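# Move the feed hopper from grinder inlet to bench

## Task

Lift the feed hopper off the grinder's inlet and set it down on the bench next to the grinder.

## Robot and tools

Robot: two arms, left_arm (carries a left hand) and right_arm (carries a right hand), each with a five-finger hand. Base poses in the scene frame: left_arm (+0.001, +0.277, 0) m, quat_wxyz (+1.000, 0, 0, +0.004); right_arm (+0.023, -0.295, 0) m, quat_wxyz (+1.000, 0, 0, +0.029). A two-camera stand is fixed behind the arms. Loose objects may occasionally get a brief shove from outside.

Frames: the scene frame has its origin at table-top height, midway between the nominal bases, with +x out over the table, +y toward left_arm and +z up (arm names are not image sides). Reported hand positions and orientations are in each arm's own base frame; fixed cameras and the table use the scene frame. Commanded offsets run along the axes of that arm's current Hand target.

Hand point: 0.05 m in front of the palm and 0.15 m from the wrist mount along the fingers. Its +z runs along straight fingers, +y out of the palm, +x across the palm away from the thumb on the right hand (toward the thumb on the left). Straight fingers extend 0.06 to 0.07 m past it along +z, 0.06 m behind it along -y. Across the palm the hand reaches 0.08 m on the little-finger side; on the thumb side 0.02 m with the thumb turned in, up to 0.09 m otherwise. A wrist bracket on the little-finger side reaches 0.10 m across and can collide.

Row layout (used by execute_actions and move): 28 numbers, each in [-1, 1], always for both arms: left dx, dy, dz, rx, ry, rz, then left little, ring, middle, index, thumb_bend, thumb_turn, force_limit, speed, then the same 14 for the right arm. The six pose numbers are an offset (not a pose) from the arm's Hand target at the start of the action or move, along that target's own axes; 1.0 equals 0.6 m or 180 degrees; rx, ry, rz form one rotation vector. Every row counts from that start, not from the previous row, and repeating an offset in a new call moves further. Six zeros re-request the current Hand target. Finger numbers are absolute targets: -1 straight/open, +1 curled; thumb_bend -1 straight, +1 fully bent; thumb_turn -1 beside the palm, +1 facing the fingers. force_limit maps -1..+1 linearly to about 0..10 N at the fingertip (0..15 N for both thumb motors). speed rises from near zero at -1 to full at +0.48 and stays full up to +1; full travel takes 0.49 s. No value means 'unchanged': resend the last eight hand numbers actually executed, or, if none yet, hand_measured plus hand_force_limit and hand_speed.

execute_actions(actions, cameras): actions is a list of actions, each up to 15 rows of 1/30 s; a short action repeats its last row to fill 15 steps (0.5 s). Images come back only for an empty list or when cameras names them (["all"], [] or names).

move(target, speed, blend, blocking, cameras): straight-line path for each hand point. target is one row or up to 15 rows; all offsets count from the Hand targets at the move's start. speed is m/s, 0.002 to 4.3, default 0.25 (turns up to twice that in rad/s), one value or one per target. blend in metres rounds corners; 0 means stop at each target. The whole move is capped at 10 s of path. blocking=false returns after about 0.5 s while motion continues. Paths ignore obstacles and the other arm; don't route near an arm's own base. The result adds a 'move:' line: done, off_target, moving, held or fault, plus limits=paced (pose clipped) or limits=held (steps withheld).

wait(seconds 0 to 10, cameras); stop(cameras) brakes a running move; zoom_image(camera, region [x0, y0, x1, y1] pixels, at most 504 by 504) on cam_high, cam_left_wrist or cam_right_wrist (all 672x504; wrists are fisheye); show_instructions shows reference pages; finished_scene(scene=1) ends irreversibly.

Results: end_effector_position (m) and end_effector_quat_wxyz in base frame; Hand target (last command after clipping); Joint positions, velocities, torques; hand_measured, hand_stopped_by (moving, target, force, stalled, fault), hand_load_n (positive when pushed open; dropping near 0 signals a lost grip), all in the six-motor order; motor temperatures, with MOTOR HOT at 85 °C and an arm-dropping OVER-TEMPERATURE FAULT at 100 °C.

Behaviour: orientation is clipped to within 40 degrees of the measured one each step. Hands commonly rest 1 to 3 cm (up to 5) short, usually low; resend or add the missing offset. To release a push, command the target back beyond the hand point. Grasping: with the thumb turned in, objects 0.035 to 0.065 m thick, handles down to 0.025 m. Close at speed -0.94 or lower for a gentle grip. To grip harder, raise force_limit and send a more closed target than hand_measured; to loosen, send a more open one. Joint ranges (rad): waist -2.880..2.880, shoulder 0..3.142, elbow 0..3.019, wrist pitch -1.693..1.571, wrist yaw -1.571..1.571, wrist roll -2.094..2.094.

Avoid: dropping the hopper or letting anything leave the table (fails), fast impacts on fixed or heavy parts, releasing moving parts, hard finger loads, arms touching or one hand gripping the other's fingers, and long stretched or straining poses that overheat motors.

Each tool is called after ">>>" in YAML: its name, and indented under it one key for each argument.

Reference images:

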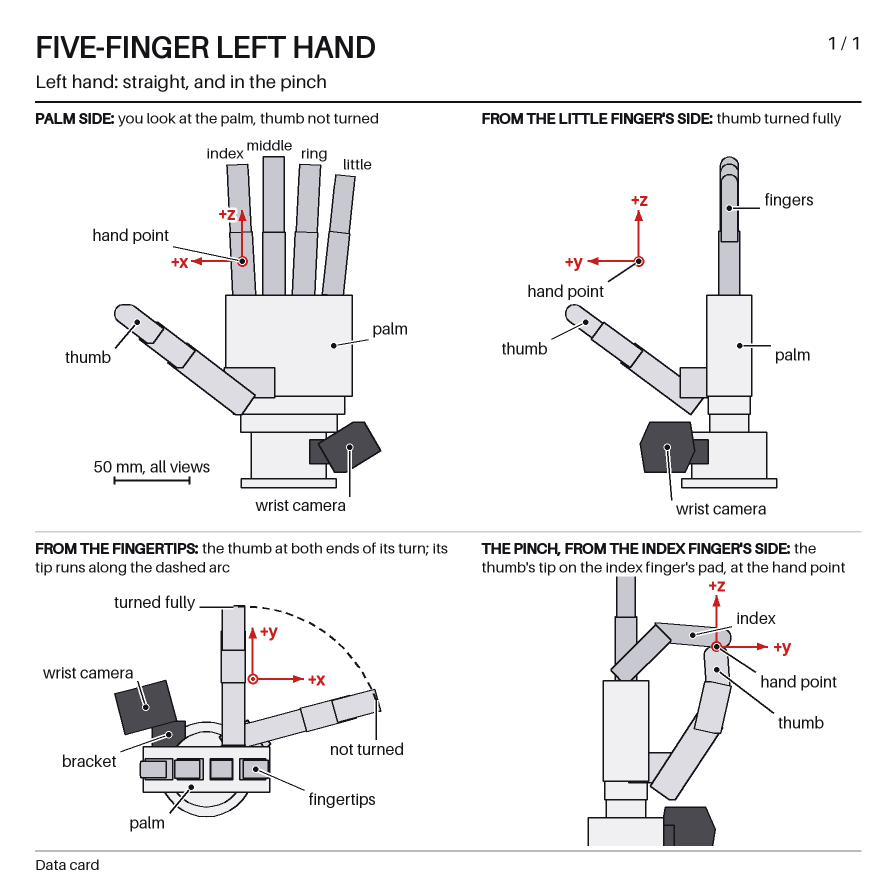

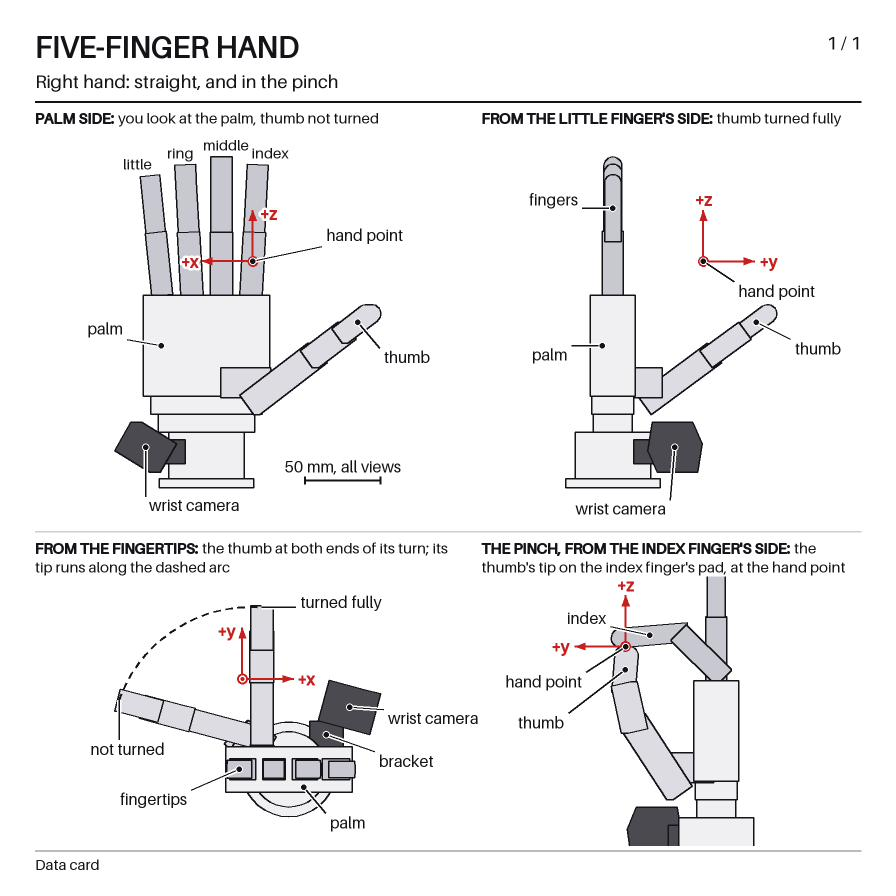

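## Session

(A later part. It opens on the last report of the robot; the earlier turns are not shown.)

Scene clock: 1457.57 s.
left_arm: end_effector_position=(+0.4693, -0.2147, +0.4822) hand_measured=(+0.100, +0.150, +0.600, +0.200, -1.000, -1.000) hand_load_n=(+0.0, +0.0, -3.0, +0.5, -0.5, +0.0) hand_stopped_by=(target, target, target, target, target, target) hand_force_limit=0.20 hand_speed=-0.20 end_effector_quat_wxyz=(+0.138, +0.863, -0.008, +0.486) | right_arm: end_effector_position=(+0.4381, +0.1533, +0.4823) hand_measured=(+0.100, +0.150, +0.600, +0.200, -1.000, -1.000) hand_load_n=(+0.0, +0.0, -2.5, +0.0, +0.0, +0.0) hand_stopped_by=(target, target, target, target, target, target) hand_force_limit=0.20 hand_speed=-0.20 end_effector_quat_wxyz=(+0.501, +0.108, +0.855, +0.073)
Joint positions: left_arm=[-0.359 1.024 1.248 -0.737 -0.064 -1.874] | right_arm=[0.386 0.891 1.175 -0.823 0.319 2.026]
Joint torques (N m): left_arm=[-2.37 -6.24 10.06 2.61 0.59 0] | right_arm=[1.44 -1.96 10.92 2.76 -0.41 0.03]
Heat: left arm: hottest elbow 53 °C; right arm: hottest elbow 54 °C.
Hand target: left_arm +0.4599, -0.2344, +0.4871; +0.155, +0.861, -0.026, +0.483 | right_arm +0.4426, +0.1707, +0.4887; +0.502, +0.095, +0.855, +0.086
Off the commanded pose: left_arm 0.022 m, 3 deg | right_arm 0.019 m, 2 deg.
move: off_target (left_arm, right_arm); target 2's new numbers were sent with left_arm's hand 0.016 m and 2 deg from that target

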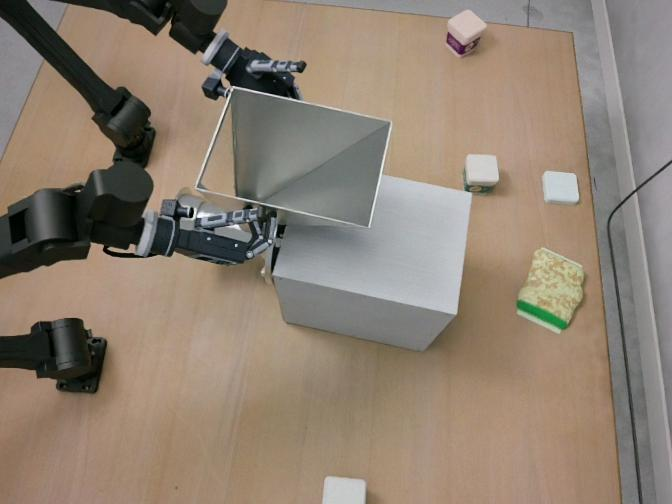

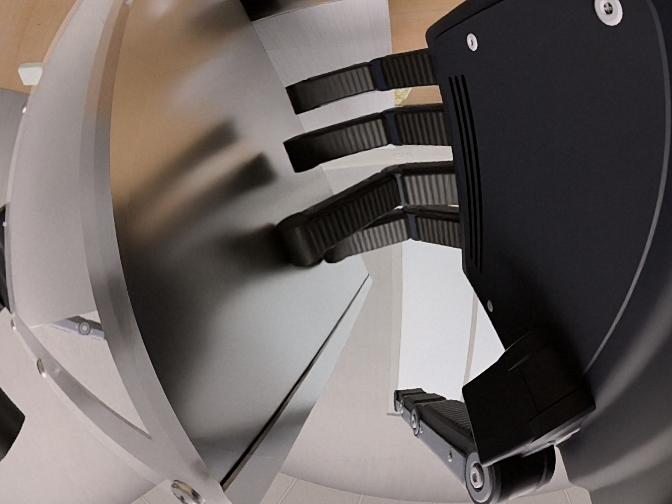

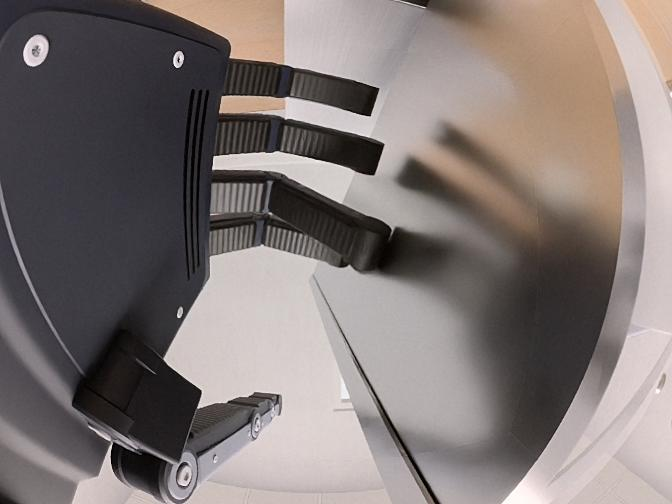

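>>> move:
  target:
    - [0,-0.055,0,0,0,0,0.1,0.15,0.6,0.2,-1,-1,0.2,-0.2,0,-0.055,0,0,0,0,0.1,0.15,0.6,0.2,-1,-1,0.2,-0.2]
    - [0,-0.055,0,0,0,0,0.35,0.3,0,0.3,-1,-1,0.2,-0.2,0,-0.055,0,0,0,0,0.35,0.3,0,0.3,-1,-1,0.2,-0.2]
    - [0,-0.01,0,0,0,0,0.35,0.3,0,0.3,-1,-1,0.2,-0.2,0,-0.01,0,0,0,0,0.35,0.3,0,0.3,-1,-1,0.2,-0.2]
  speed: 0.03
  cameras: ["all"]

>>> zoom_image:
  camera: "cam_right_wrist"
  region: [200, 20, 500, 320]

>>> zoom_image:
  camera: "cam_left_wrist"
  region: [160, 20, 460, 320]

Scene clock: 1483.53 s.
left_arm: end_effector_position=(+0.4644, -0.2147, +0.4781) hand_measured=(+0.350, +0.300, +0.000, +0.300, -1.000, -1.000) hand_load_n=(+0.0, +0.0, +0.0, -1.5, +0.0, +0.0) hand_stopped_by=(target, target, target, target, target, target) hand_force_limit=0.20 hand_speed=-0.20 end_effector_quat_wxyz=(+0.143, +0.864, -0.015, +0.482) | right_arm: end_effector_position=(+0.4385, +0.1551, +0.4741) hand_measured=(+0.350, +0.300, +0.000, +0.300, -1.000, -1.000) hand_load_n=(+0.0, +0.0, +0.0, -1.0, +0.0, +0.0) hand_stopped_by=(target, target, target, target, target, target) hand_force_limit=0.20 hand_speed=-0.20 end_effector_quat_wxyz=(+0.497, +0.097, +0.859, +0.074)
Joint positions: left_arm=[-0.353 1.013 1.233 -0.737 -0.041 -1.866] | right_arm=[0.377 0.891 1.16 -0.815 0.295 2.006]
Joint torques (N m): left_arm=[-1.55 -5.42 10.78 2.8 0.27 -0.02] | right_arm=[0.44 -2.78 11.38 2.55 -0.12 0.13]
Motor temperatures (°C): left_arm=[35 36 53 34 40 38] | right_arm=[36 37 55 35 35 35]
Heat: left arm: hottest elbow 53 °C; right arm: hottest elbow 55 °C.
Hand target: left_arm +0.4611, -0.2286, +0.4856; +0.155, +0.861, -0.026, +0.483 | right_arm +0.4421, +0.1651, +0.4871; +0.502, +0.095, +0.855, +0.086
Off the commanded pose: left_arm 0.016 m, 2 deg | right_arm 0.017 m, 2 deg.
move: off_target (left_arm, right_arm)

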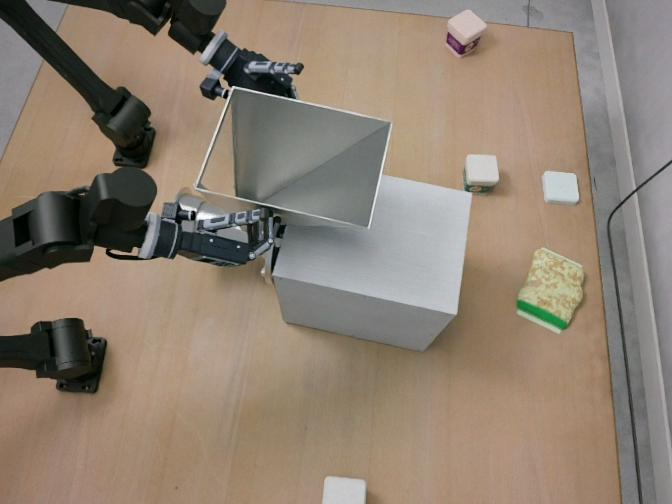

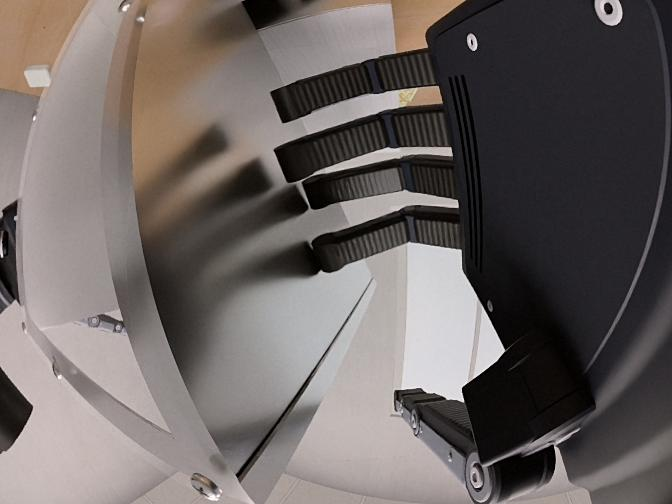

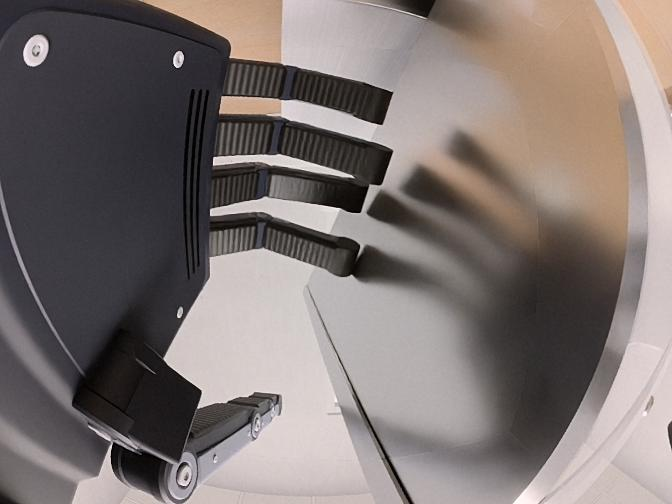

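Scaled by 1.680 from the camera's 672x504 image, which has a finer 960x720 frame.

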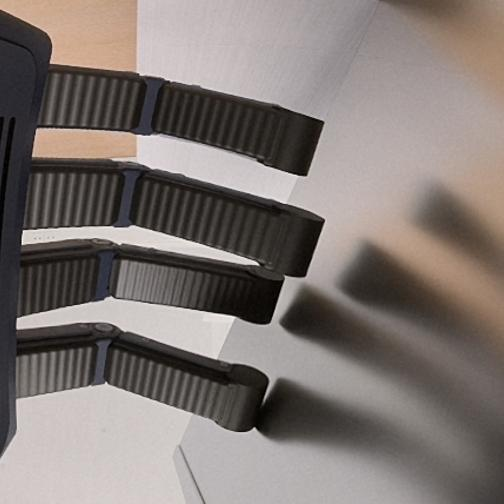

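Scaled by 1.680 from the camera's 672x504 image, which has a finer 960x720 frame.

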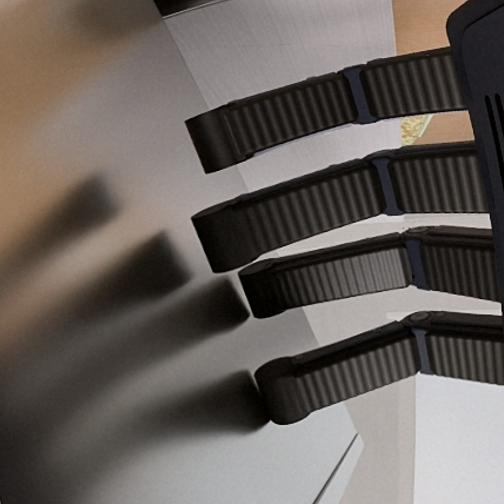

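>>> move:
  target:
    - [0,-0.03,0,0,0,-0.033,0.35,0.3,0,0.3,-1,-1,0.2,-0.2,0,-0.03,0,0,0,0.033,0.35,0.3,0,0.3,-1,-1,0.2,-0.2]
    - [0,0.02,0,0,0,-0.033,0.35,0.3,0,0.3,-1,-1,0.2,-0.2,0,0.02,0,0,0,0.033,0.35,0.3,0,0.3,-1,-1,0.2,-0.2]
  speed: 0.03
  cameras: ["all"]

>>> zoom_image:
  camera: "cam_right_wrist"
  region: [200, 20, 500, 320]

>>> zoom_image:
  camera: "cam_left_wrist"
  region: [160, 20, 460, 320]

Scene clock: 1506.07 s.
left_arm: end_effector_position=(+0.4646, -0.2150, +0.4781) hand_measured=(+0.350, +0.300, +0.000, +0.300, -1.000, -1.000) hand_load_n=(+0.0, -3.5, +0.0, +0.0, +0.0, +0.0) hand_stopped_by=(target, target, target, target, target, target) hand_force_limit=0.20 hand_speed=-0.20 end_effector_quat_wxyz=(+0.153, +0.865, +0.033, +0.477) | right_arm: end_effector_position=(+0.4403, +0.1545, +0.4776) hand_measured=(+0.350, +0.300, +0.000, +0.300, -1.000, -1.000) hand_load_n=(+0.0, +0.0, +0.0, +0.0, +0.0, +0.0) hand_stopped_by=(target, target, target, target, target, target) hand_force_limit=0.20 hand_speed=-0.20 end_effector_quat_wxyz=(+0.496, +0.132, +0.853, +0.088)
Joint positions: left_arm=[-0.386 1.007 1.223 -0.74 -0.099 -1.977] | right_arm=[0.396 0.893 1.16 -0.813 0.323 2.091]
Joint torques (N m): left_arm=[-2.9 -5.07 11.14 3.03 0.85 -0.15] | right_arm=[2.14 -2.67 11.07 3.36 -0.7 0.03]
Heat: left arm: hottest elbow 53 °C; right arm: hottest elbow 54 °C.
Hand target: left_arm +0.4587, -0.2401, +0.4885; +0.180, +0.862, +0.019, +0.474 | right_arm +0.4430, +0.1765, +0.4901; +0.497, +0.140, +0.849, +0.112
Off the commanded pose: left_arm 0.028 m, 3 deg | right_arm 0.026 m, 3 deg.
joint sent to its limit (right arm) — joint 6 (wrist roll), upper limit. The joint targets are off in orientation, not in position.
move: off_target (left_arm, right_arm)

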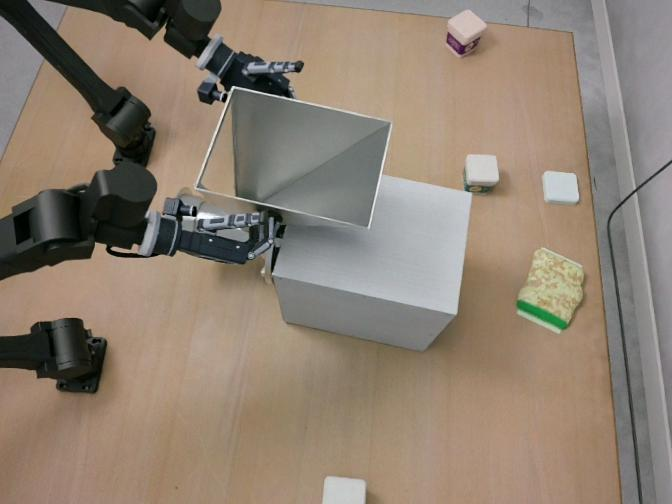

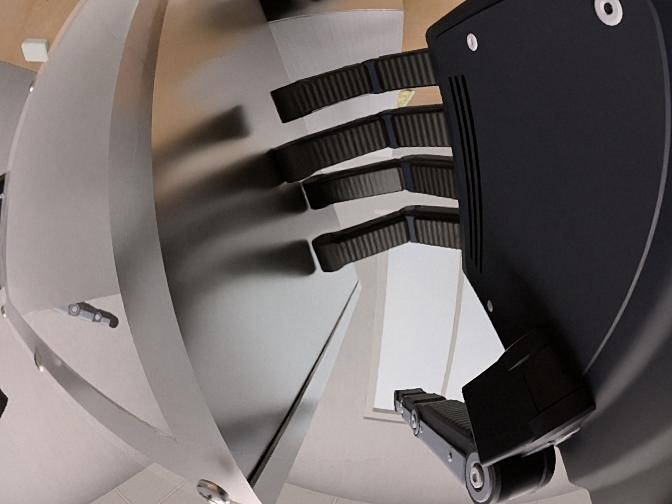

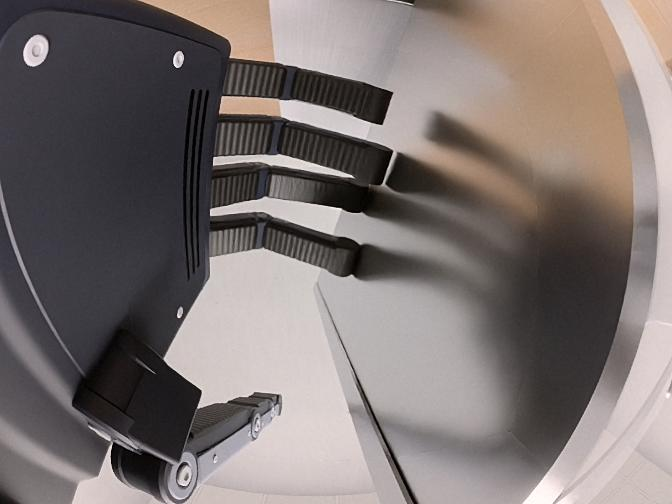

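Scaled by 1.680 from the camera's 672x504 image, which has a finer 960x720 frame.

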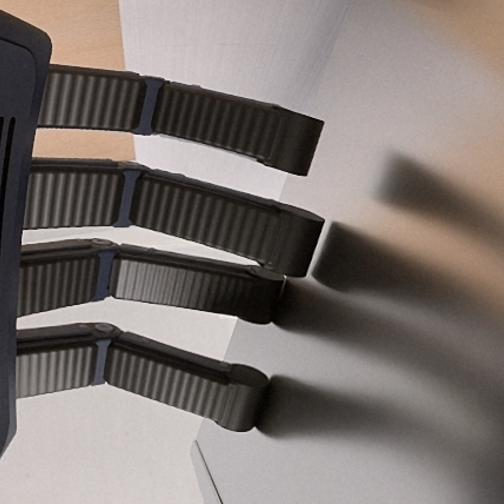

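Scaled by 1.680 from the camera's 672x504 image, which has a finer 960x720 frame.

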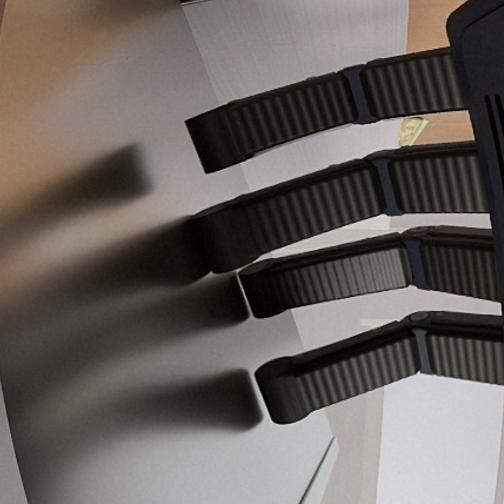

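>>> move:
  target:
    - [-0.0102,0.0468,0.0146,0,0,0,0.35,0.3,0,0.3,-1,-1,0.2,-0.2,0.0175,0.0468,0.0026,0,0,0,0.35,0.3,0,0.3,-1,-1,0.2,-0.2]
    - [0.044,0.0687,-0.0179,0,0,0,0.35,0.3,0,0.3,-1,-1,0.2,-0.2,-0.0367,0.0688,-0.0294,0,0,0,0.35,0.3,0,0.3,-1,-1,0.2,-0.2]
  speed: 0.03
  cameras: ["all"]

>>> zoom_image:
  camera: "cam_high"
  region: [160, 40, 400, 280]

Scene clock: 1530.47 s.
left_arm: end_effector_position=(+0.4643, -0.2140, +0.4783) hand_measured=(+0.350, +0.300, +0.000, +0.300, -1.000, -1.000) hand_load_n=(+0.0, -2.0, +0.0, +0.0, +0.0, +0.0) hand_stopped_by=(target, target, target, target, target, target) hand_force_limit=0.20 hand_speed=-0.20 end_effector_quat_wxyz=(+0.114, +0.880, +0.054, +0.458) | right_arm: end_effector_position=(+0.4418, +0.1592, +0.4794) hand_measured=(+0.350, +0.300, +0.000, +0.300, -1.000, -1.000) hand_load_n=(+0.0, +0.0, +0.0, +0.0, +0.0, +0.0) hand_stopped_by=(target, target, target, target, target, target) hand_force_limit=0.20 hand_speed=-0.20 end_effector_quat_wxyz=(+0.488, +0.130, +0.862, +0.053)
Joint positions: left_arm=[-0.43 1.035 1.293 -0.86 -0.205 -2.015] | right_arm=[0.438 0.928 1.217 -0.888 0.405 2.091]
Joint torques (N m): left_arm=[-5.42 -3.66 15.75 4.03 2.55 -0.15] | right_arm=[4.95 -1.96 15.9 3.37 -2.19 0]
Heat: left arm: hottest elbow 53 °C; right arm: hottest elbow 54 °C.
Hand target: left_arm +0.4588, -0.2700, +0.5286; +0.180, +0.862, +0.019, +0.474 | right_arm +0.4430, +0.2066, +0.5301; +0.497, +0.140, +0.849, +0.112
Off the commanded pose: left_arm 0.076 m, 9 deg | right_arm 0.069 m, 7 deg.
joint sent to its limit (right arm) — joint 6 (wrist roll), upper limit. The joint targets are off in position and orientation.
move: off_target (left_arm, right_arm)

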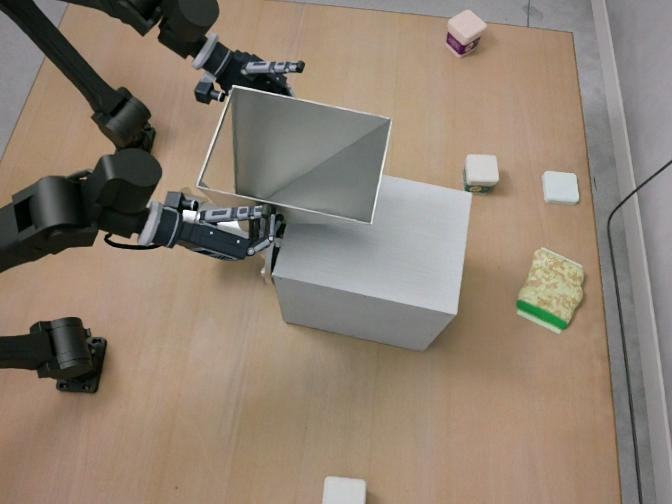

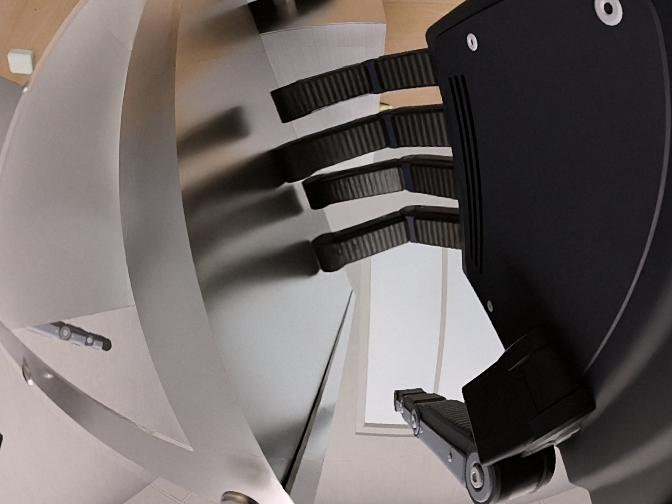

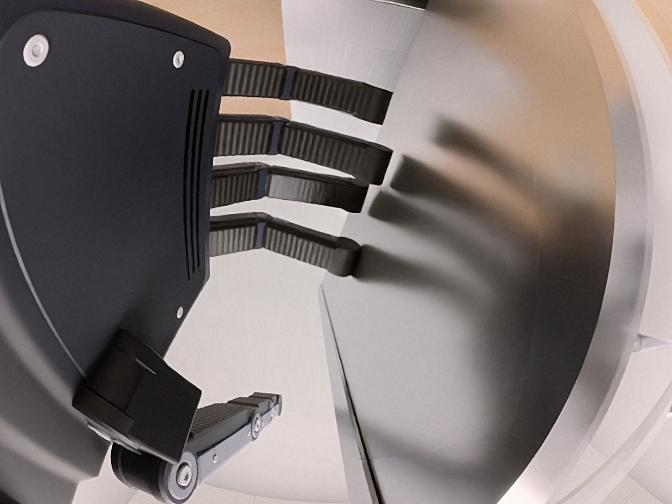

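Scaled by 2.100 from the camera's 672x504 image, which has a finer 960x720 frame.

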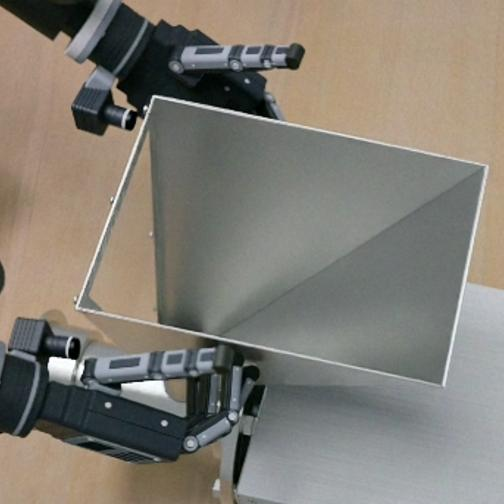

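>>> move:
  target: [0.0432,0.0175,-0.026,0,0,0,0.35,0.3,0,0.3,-1,-1,0.2,-0.2,-0.0433,0.0176,-0.0256,0,0,0,0.35,0.3,0,0.3,-1,-1,0.2,-0.2]
  speed: 0.03
  cameras: ["all"]

>>> zoom_image:
  camera: "cam_high"
  region: [160, 40, 400, 280]

Scene clock: 1538.50 s.
left_arm: end_effector_position=(+0.4647, -0.2147, +0.4801) hand_measured=(+0.350, +0.300, +0.000, +0.300, -1.000, -1.000) hand_load_n=(+0.0, +6.0, +0.0, -5.0, +0.0, +0.0) hand_stopped_by=(target, target, target, target, target, target) hand_force_limit=0.20 hand_speed=-0.20 end_effector_quat_wxyz=(+0.102, +0.894, +0.051, +0.434) | right_arm: end_effector_position=(+0.4411, +0.1592, +0.4809) hand_measured=(+0.350, +0.300, +0.000, +0.300, -1.000, -1.000) hand_load_n=(+0.0, +0.0, +0.0, +3.0, +0.0, +0.0) hand_stopped_by=(target, target, target, target, target, target) hand_force_limit=0.20 hand_speed=-0.20 end_effector_quat_wxyz=(+0.463, +0.124, +0.877, +0.038)
Joint positions: left_arm=[-0.43 1.067 1.36 -0.955 -0.203 -2.015] | right_arm=[0.438 0.958 1.283 -0.99 0.403 2.091]
Joint torques (N m): left_arm=[-5.19 -5.54 17.99 4.6 2.69 -0.12] | right_arm=[4.48 -3.08 18.19 4.38 -2.48 0.01]
Motor temperatures (°C): left_arm=[35 36 57 35 43 38] | right_arm=[36 37 55 35 37 35]
Heat: left arm: hottest elbow 57 °C; right arm: hottest elbow 55 °C.
Hand target: left_arm +0.4586, -0.2700, +0.5608; +0.180, +0.862, +0.019, +0.474 | right_arm +0.4431, +0.2066, +0.5620; +0.497, +0.140, +0.849, +0.112
Off the commanded pose: left_arm 0.098 m, 11 deg | right_arm 0.094 m, 10 deg.
joint sent to its limit (right arm) — joint 6 (wrist roll), upper limit. The joint targets are off in position and orientation.
move: off_target (left_arm, right_arm)

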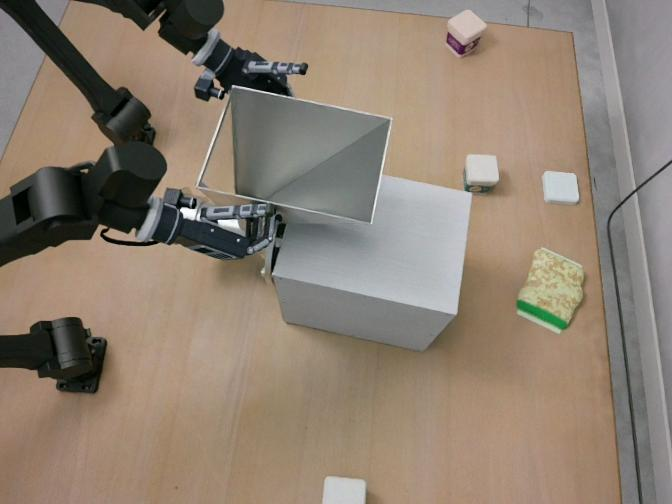

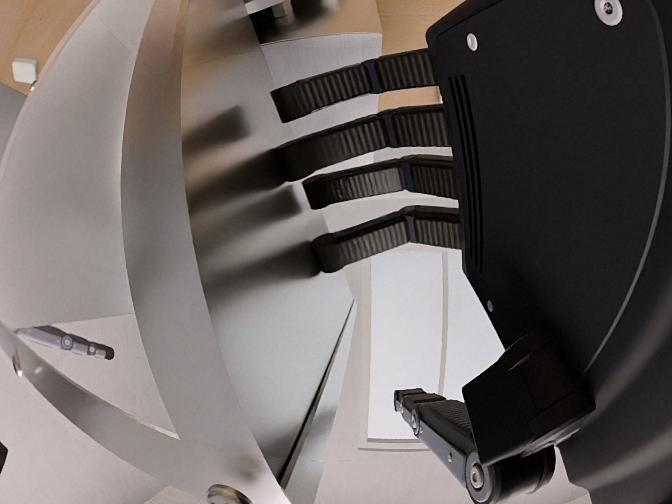

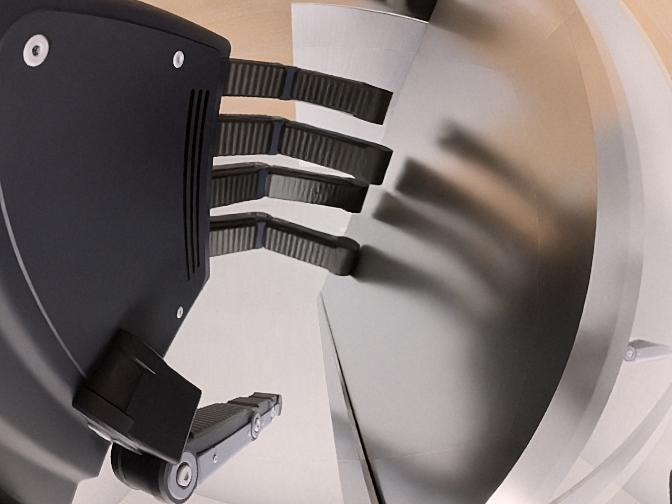

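Scaled by 2.100 from the camera's 672x504 image, which has a finer 960x720 frame.

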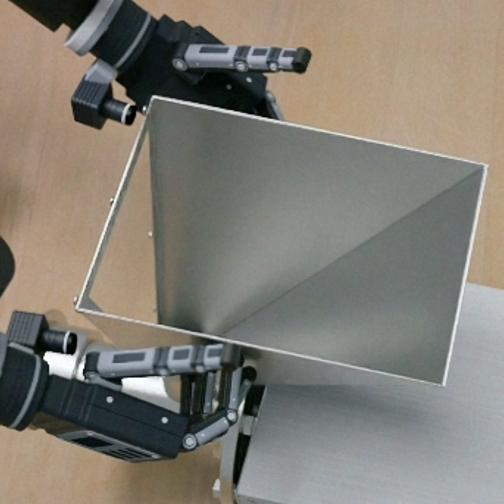

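>>> move:
  target: [0.0324,0.0131,-0.0195,0,0,0,0.35,0.3,0,0.3,-1,-1,0.2,-0.2,-0.0325,0.0132,-0.0192,0,0,0,0.35,0.3,0,0.3,-1,-1,0.2,-0.2]
  speed: 0.03
  cameras: ["all"]

>>> zoom_image:
  camera: "cam_high"
  region: [160, 40, 400, 280]

Scene clock: 1554.23 s.
left_arm: end_effector_position=(+0.4693, -0.2152, +0.5131) hand_measured=(+0.350, +0.300, +0.000, +0.300, -1.000, -1.000) hand_load_n=(+0.0, +0.0, +0.0, +1.5, +0.0, +0.0) hand_stopped_by=(target, target, target, target, target, target) hand_force_limit=0.20 hand_speed=-0.20 end_effector_quat_wxyz=(+0.105, +0.890, +0.055, +0.440) | right_arm: end_effector_position=(+0.4479, +0.1590, +0.5132) hand_measured=(+0.350, +0.300, +0.000, +0.300, -1.000, -1.000) hand_load_n=(+0.0, +0.0, +0.0, +5.5, +0.0, +0.0) hand_stopped_by=(target, target, target, target, target, target) hand_force_limit=0.20 hand_speed=-0.20 end_effector_quat_wxyz=(+0.470, +0.128, +0.872, +0.039)
Joint positions: left_arm=[-0.429 1.097 1.461 -1.011 -0.206 -2.019] | right_arm=[0.433 0.995 1.382 -1.036 0.407 2.091]
Joint torques (N m): left_arm=[-5.3 -6.07 16.94 4.53 2.81 -0.13] | right_arm=[5.13 -4.07 17.2 3.82 -2.59 0.04]
Motor temperatures (°C): left_arm=[35 36 62 35 46 38] | right_arm=[36 37 60 35 39 35]
Heat: left arm: hottest elbow 62 °C; right arm: hottest elbow 60 °C.
Hand target: left_arm +0.4585, -0.2702, +0.5847; +0.180, +0.862, +0.019, +0.474 | right_arm +0.4431, +0.2068, +0.5860; +0.497, +0.140, +0.849, +0.112
Off the commanded pose: left_arm 0.091 m, 11 deg | right_arm 0.087 m, 9 deg.
joint sent to its limit (right arm) — joint 6 (wrist roll), upper limit. The joint targets are off in position and orientation.
move: off_target (left_arm, right_arm)

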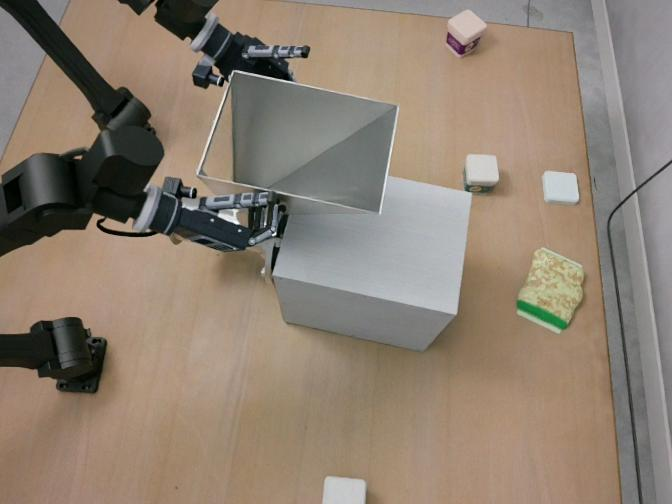

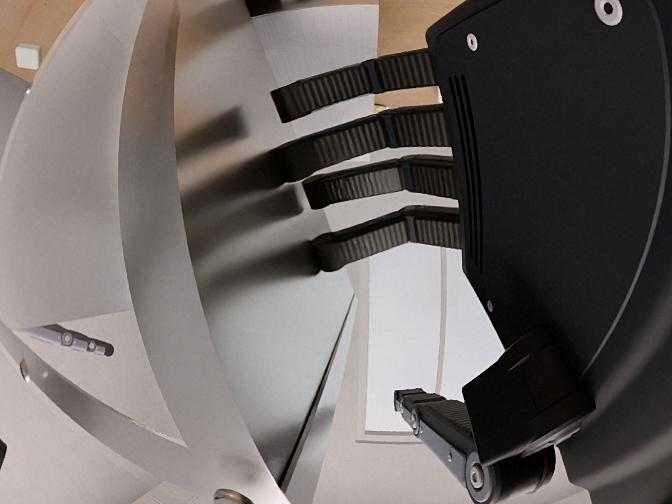

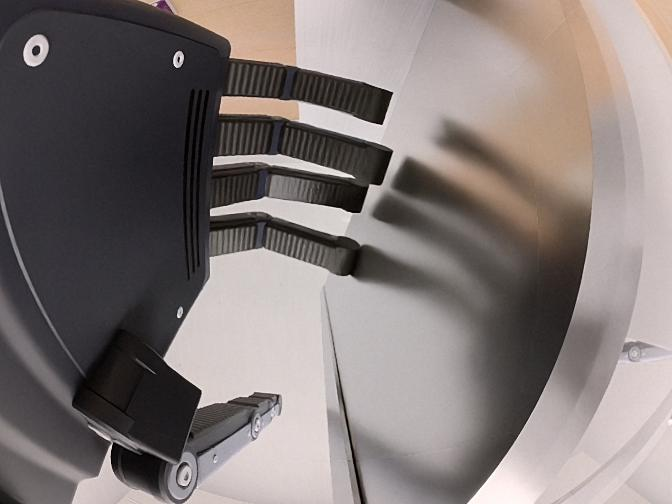

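Scaled by 2.100 from the camera's 672x504 image, which has a finer 960x720 frame.

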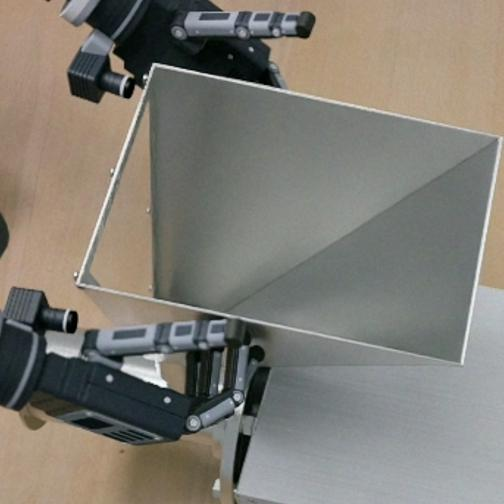

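>>> move:
  target: [0.0675,0.0274,-0.0406,0,0,0,0.35,0.3,0,0.3,-1,-1,0.2,-0.2,-0.0677,0.0275,-0.04,0,0,0,0.35,0.3,0,0.3,-1,-1,0.2,-0.2]
  speed: 0.06
  cameras: ["all"]

Scene clock: 1565.60 s.
left_arm: end_effector_position=(+0.4767, -0.2175, +0.5686) hand_measured=(+0.350, +0.300, +0.000, +0.300, -1.000, -1.000) hand_load_n=(+0.0, +0.0, +0.0, +3.0, +0.0, +0.0) hand_stopped_by=(target, target, target, target, target, target) hand_force_limit=0.20 hand_speed=-0.20 end_effector_quat_wxyz=(+0.111, +0.888, +0.064, +0.442) | right_arm: end_effector_position=(+0.4500, +0.1572, +0.5783) hand_measured=(+0.350, +0.300, +0.000, +0.300, -1.000, -1.000) hand_load_n=(+0.0, +1.5, +0.0, +3.5, +0.0, +0.0) hand_stopped_by=(target, target, target, target, target, target) hand_force_limit=0.20 hand_speed=-0.20 end_effector_quat_wxyz=(+0.479, +0.133, +0.866, +0.043)
Joint positions: left_arm=[-0.429 1.171 1.666 -1.136 -0.206 -2.04] | right_arm=[0.428 1.061 1.595 -1.159 0.41 2.091]
Joint torques (N m): left_arm=[-5.54 -7.06 15.98 4.38 2.71 0.08] | right_arm=[5.36 -3.37 15.62 3.97 -2.57 0.04]
Motor temperatures (°C): left_arm=[35 36 65 35 48 38] | right_arm=[36 37 65 35 41 35]
Heat: left arm: hottest elbow 65 °C; right arm: hottest elbow 65 °C.
Hand target: left_arm +0.4584, -0.2702, +0.6348; +0.180, +0.862, +0.019, +0.474 | right_arm +0.4433, +0.2068, +0.6359; +0.497, +0.140, +0.849, +0.112
Off the commanded pose: left_arm 0.087 m, 11 deg | right_arm 0.076 m, 8 deg.
joint sent to its limit (right arm) — joint 6 (wrist roll), upper limit. The joint targets are off in position and orientation.
move: off_target (left_arm, right_arm)

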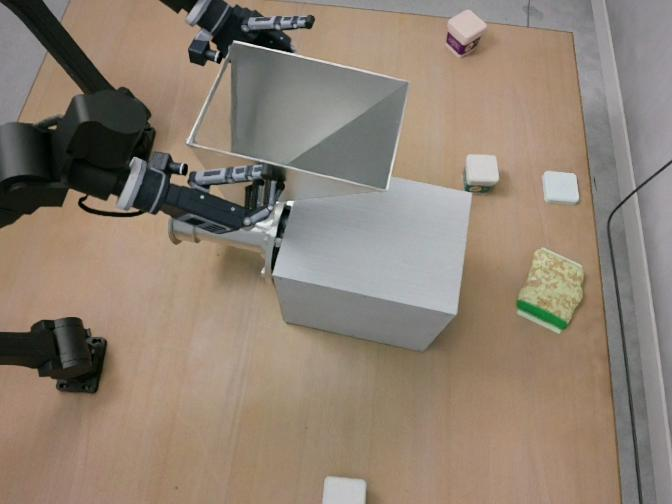

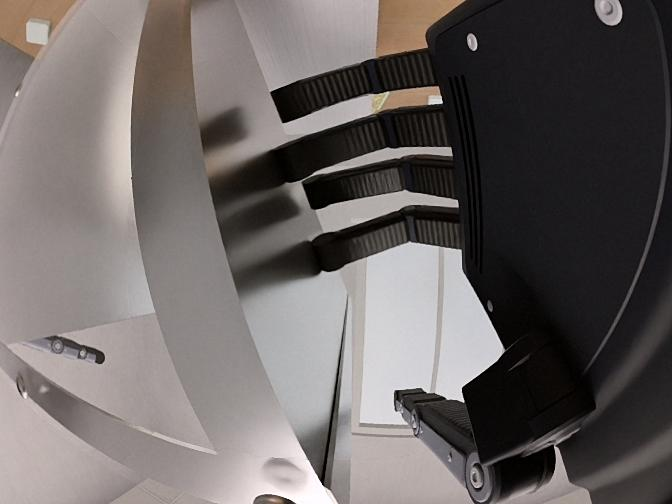

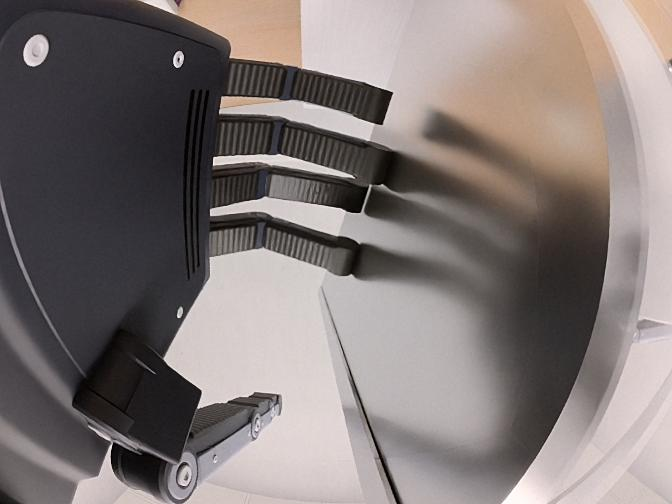

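>>> zoom_image:
  camera: "cam_high"
  region: [170, 30, 430, 290]

Scaled by 1.938 from the camera's 672x504 image, which has a finer 960x720 frame.

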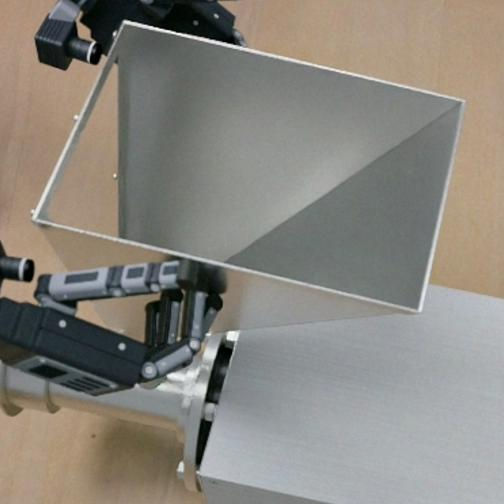

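>>> move:
  target:
    - [0.027,0.0109,-0.0162,0,0,0,0.35,0.3,0,0.3,-1,-1,0.2,-0.2,-0.0271,0.011,-0.016,0,0,0,0.35,0.3,0,0.3,-1,-1,0.2,-0.2]
    - [-0.0877,0.4907,0.1165,-0.1126,-0.0456,0.0676,0.35,0.3,0,0.3,-1,-1,0.2,-0.2,-0.1598,-0.4545,-0.1108,0.1129,-0.0457,0.0668,0.35,0.3,0,0.3,-1,-1,0.2,-0.2]
  speed: 0.08
  blend: 0.01
  cameras: ["all"]

Scene clock: 1624.77 s.
left_arm: end_effector_position=(+0.5103, -0.5100, +0.6108) hand_measured=(+0.350, +0.300, +0.000, +0.300, -1.000, -1.000) hand_load_n=(+0.0, +0.0, +0.0, +2.0, +0.0, +0.0) hand_stopped_by=(target, target, target, target, target, target) hand_force_limit=0.20 hand_speed=-0.20 end_effector_quat_wxyz=(+0.213, +0.874, -0.113, +0.421) | right_arm: end_effector_position=(+0.3984, -0.1205, +0.6105) hand_measured=(+0.350, +0.300, +0.000, +0.300, -1.000, -1.000) hand_load_n=(+0.0, +3.0, +5.5, +0.0, +0.0, +0.0) hand_stopped_by=(target, target, target, target, target, target) hand_force_limit=0.20 hand_speed=-0.20 end_effector_quat_wxyz=(+0.456, +0.355, +0.815, -0.043)
Joint positions: left_arm=[-0.765 1.762 2.407 -1.238 -0.139 -2.004] | right_arm=[-0.325 0.989 1.68 -1.319 0.147 1.994]
Joint torques (N m): left_arm=[-7.59 -16.21 13.49 3.69 2.47 0.04] | right_arm=[3.14 -6.01 9.65 4.89 -2.84 0.09]
Motor temperatures (°C): left_arm=[35 36 62 35 53 38] | right_arm=[36 37 70 35 44 35]
Heat: left arm: hottest elbow 62 °C; right arm: hottest elbow 70 °C.
Hand target: left_arm +0.4465, -0.5765, +0.6546; +0.278, +0.845, -0.168, +0.424 | right_arm +0.3956, -0.0852, +0.6562; +0.509, +0.320, +0.799, +0.002
Off the commanded pose: left_arm 0.102 m, 10 deg | right_arm 0.058 m, 9 deg.
move: off_target (left_arm, right_arm)

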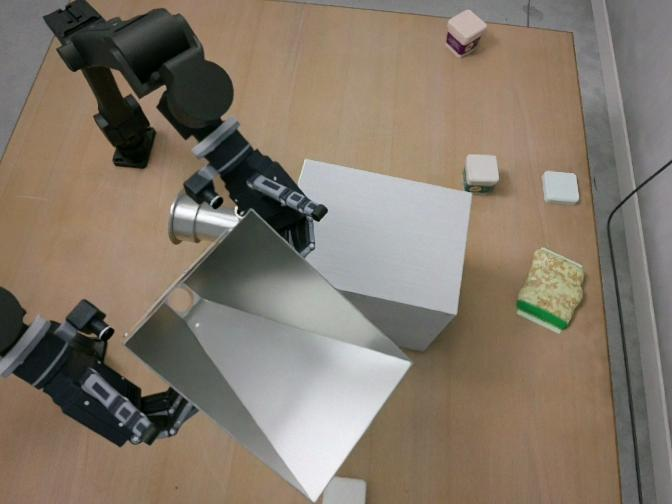

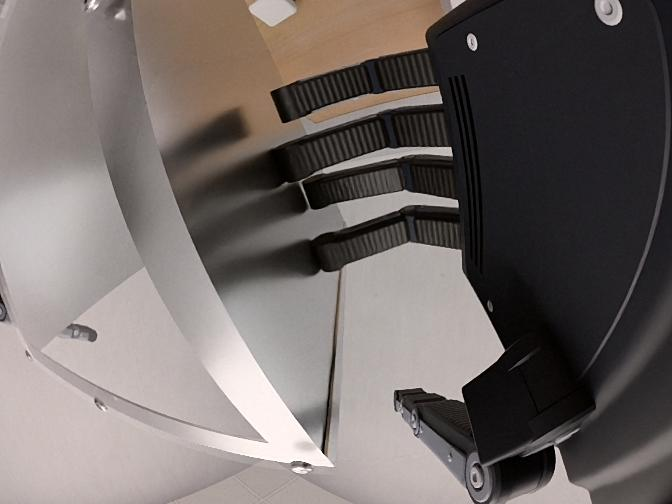

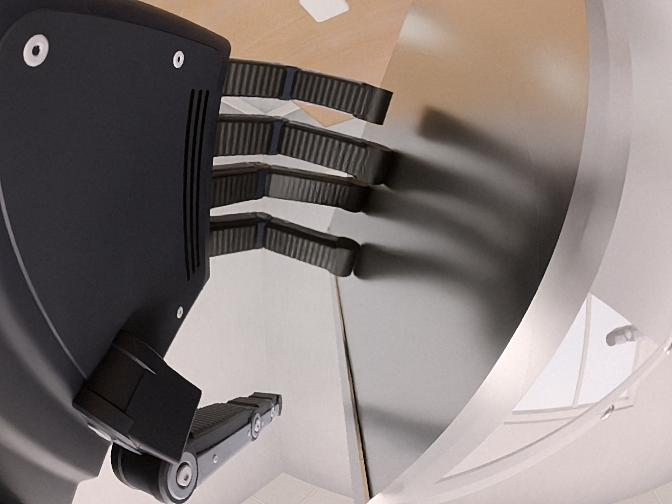

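>>> move:
  target: [-0.3113,-0.0725,0.2165,0.0392,-0.1311,-0.0231,0.35,0.3,0,0.3,-1,-1,0.2,-0.2,0.2825,-0.1795,0.193,0.0347,0.1308,0.0308,0.35,0.3,0,0.3,-1,-1,0.2,-0.2]
  speed: 0.08
  cameras: ["all"]

Scene clock: 1702.67 s.
left_arm: end_effector_position=(+0.5004, -0.5467, +0.4067) hand_measured=(+0.350, +0.300, +0.000, +0.300, -1.000, -1.000) hand_load_n=(+0.0, +2.5, +0.0, +0.0, +0.0, +0.0) hand_stopped_by=(target, target, target, target, target, target) hand_force_limit=0.20 hand_speed=-0.20 end_effector_quat_wxyz=(+0.148, +0.947, -0.130, +0.252) | right_arm: end_effector_position=(+0.3756, -0.1525, +0.3891) hand_measured=(+0.350, +0.300, +0.000, +0.300, -1.000, -1.000) hand_load_n=(+0.0, +4.0, +6.0, +0.0, +0.0, +0.0) hand_stopped_by=(target, target, target, target, target, target) hand_force_limit=0.20 hand_speed=-0.20 end_effector_quat_wxyz=(+0.272, +0.426, +0.863, +0.016)
Joint positions: left_arm=[-0.797 1.82 2.139 -1.3 -0.072 -2.073] | right_arm=[-0.519 0.94 1.237 -1.319 -0.062 1.987]
Joint torques (N m): left_arm=[-7.41 -19.6 10.3 3.4 2.47 -0.2] | right_arm=[2.96 -6.18 11.07 2.99 -3.25 -0.37]
Motor temperatures (°C): left_arm=[36 38 60 35 55 38] | right_arm=[36 38 60 36 49 35]
Heat: left arm: hottest elbow 60 °C; right arm: hottest elbow 60 °C.
Hand target: left_arm +0.4412, -0.6126, +0.4257; +0.201, +0.935, -0.165, +0.242 | right_arm +0.3880, -0.1214, +0.4275; +0.317, +0.378, +0.869, +0.048
Off the commanded pose: left_arm 0.091 m, 7 deg | right_arm 0.051 m, 8 deg.
joint sent to its limit (left arm) — joint 6 (wrist roll), lower limit. The joint targets are off in position, not in orientation.
move: off_target (left_arm, right_arm)

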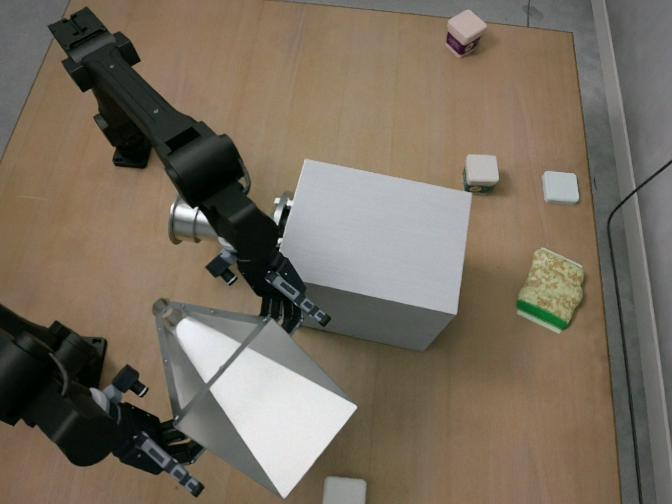

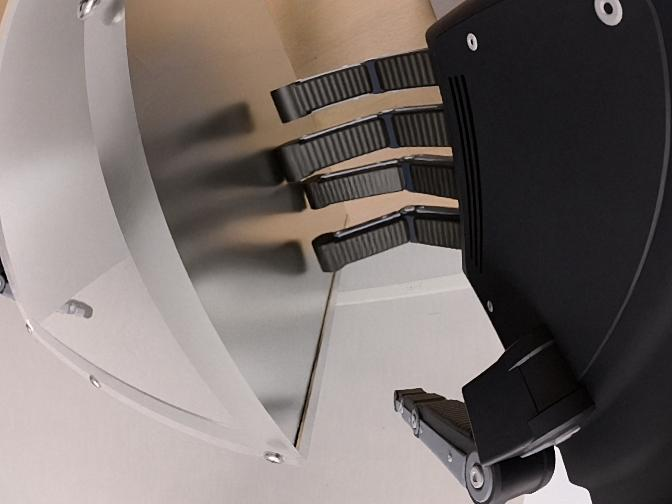

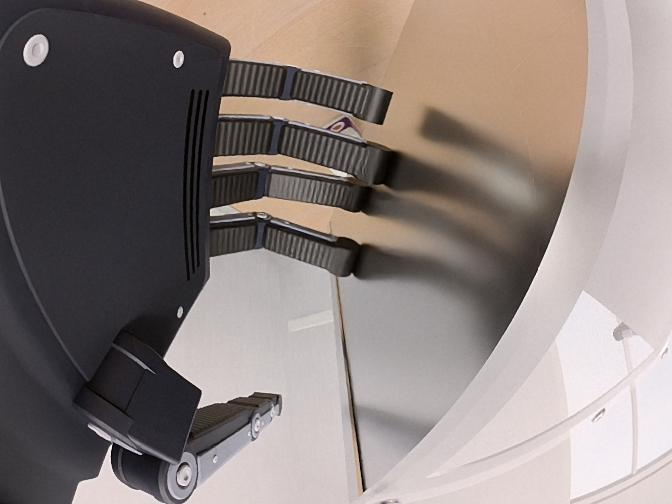

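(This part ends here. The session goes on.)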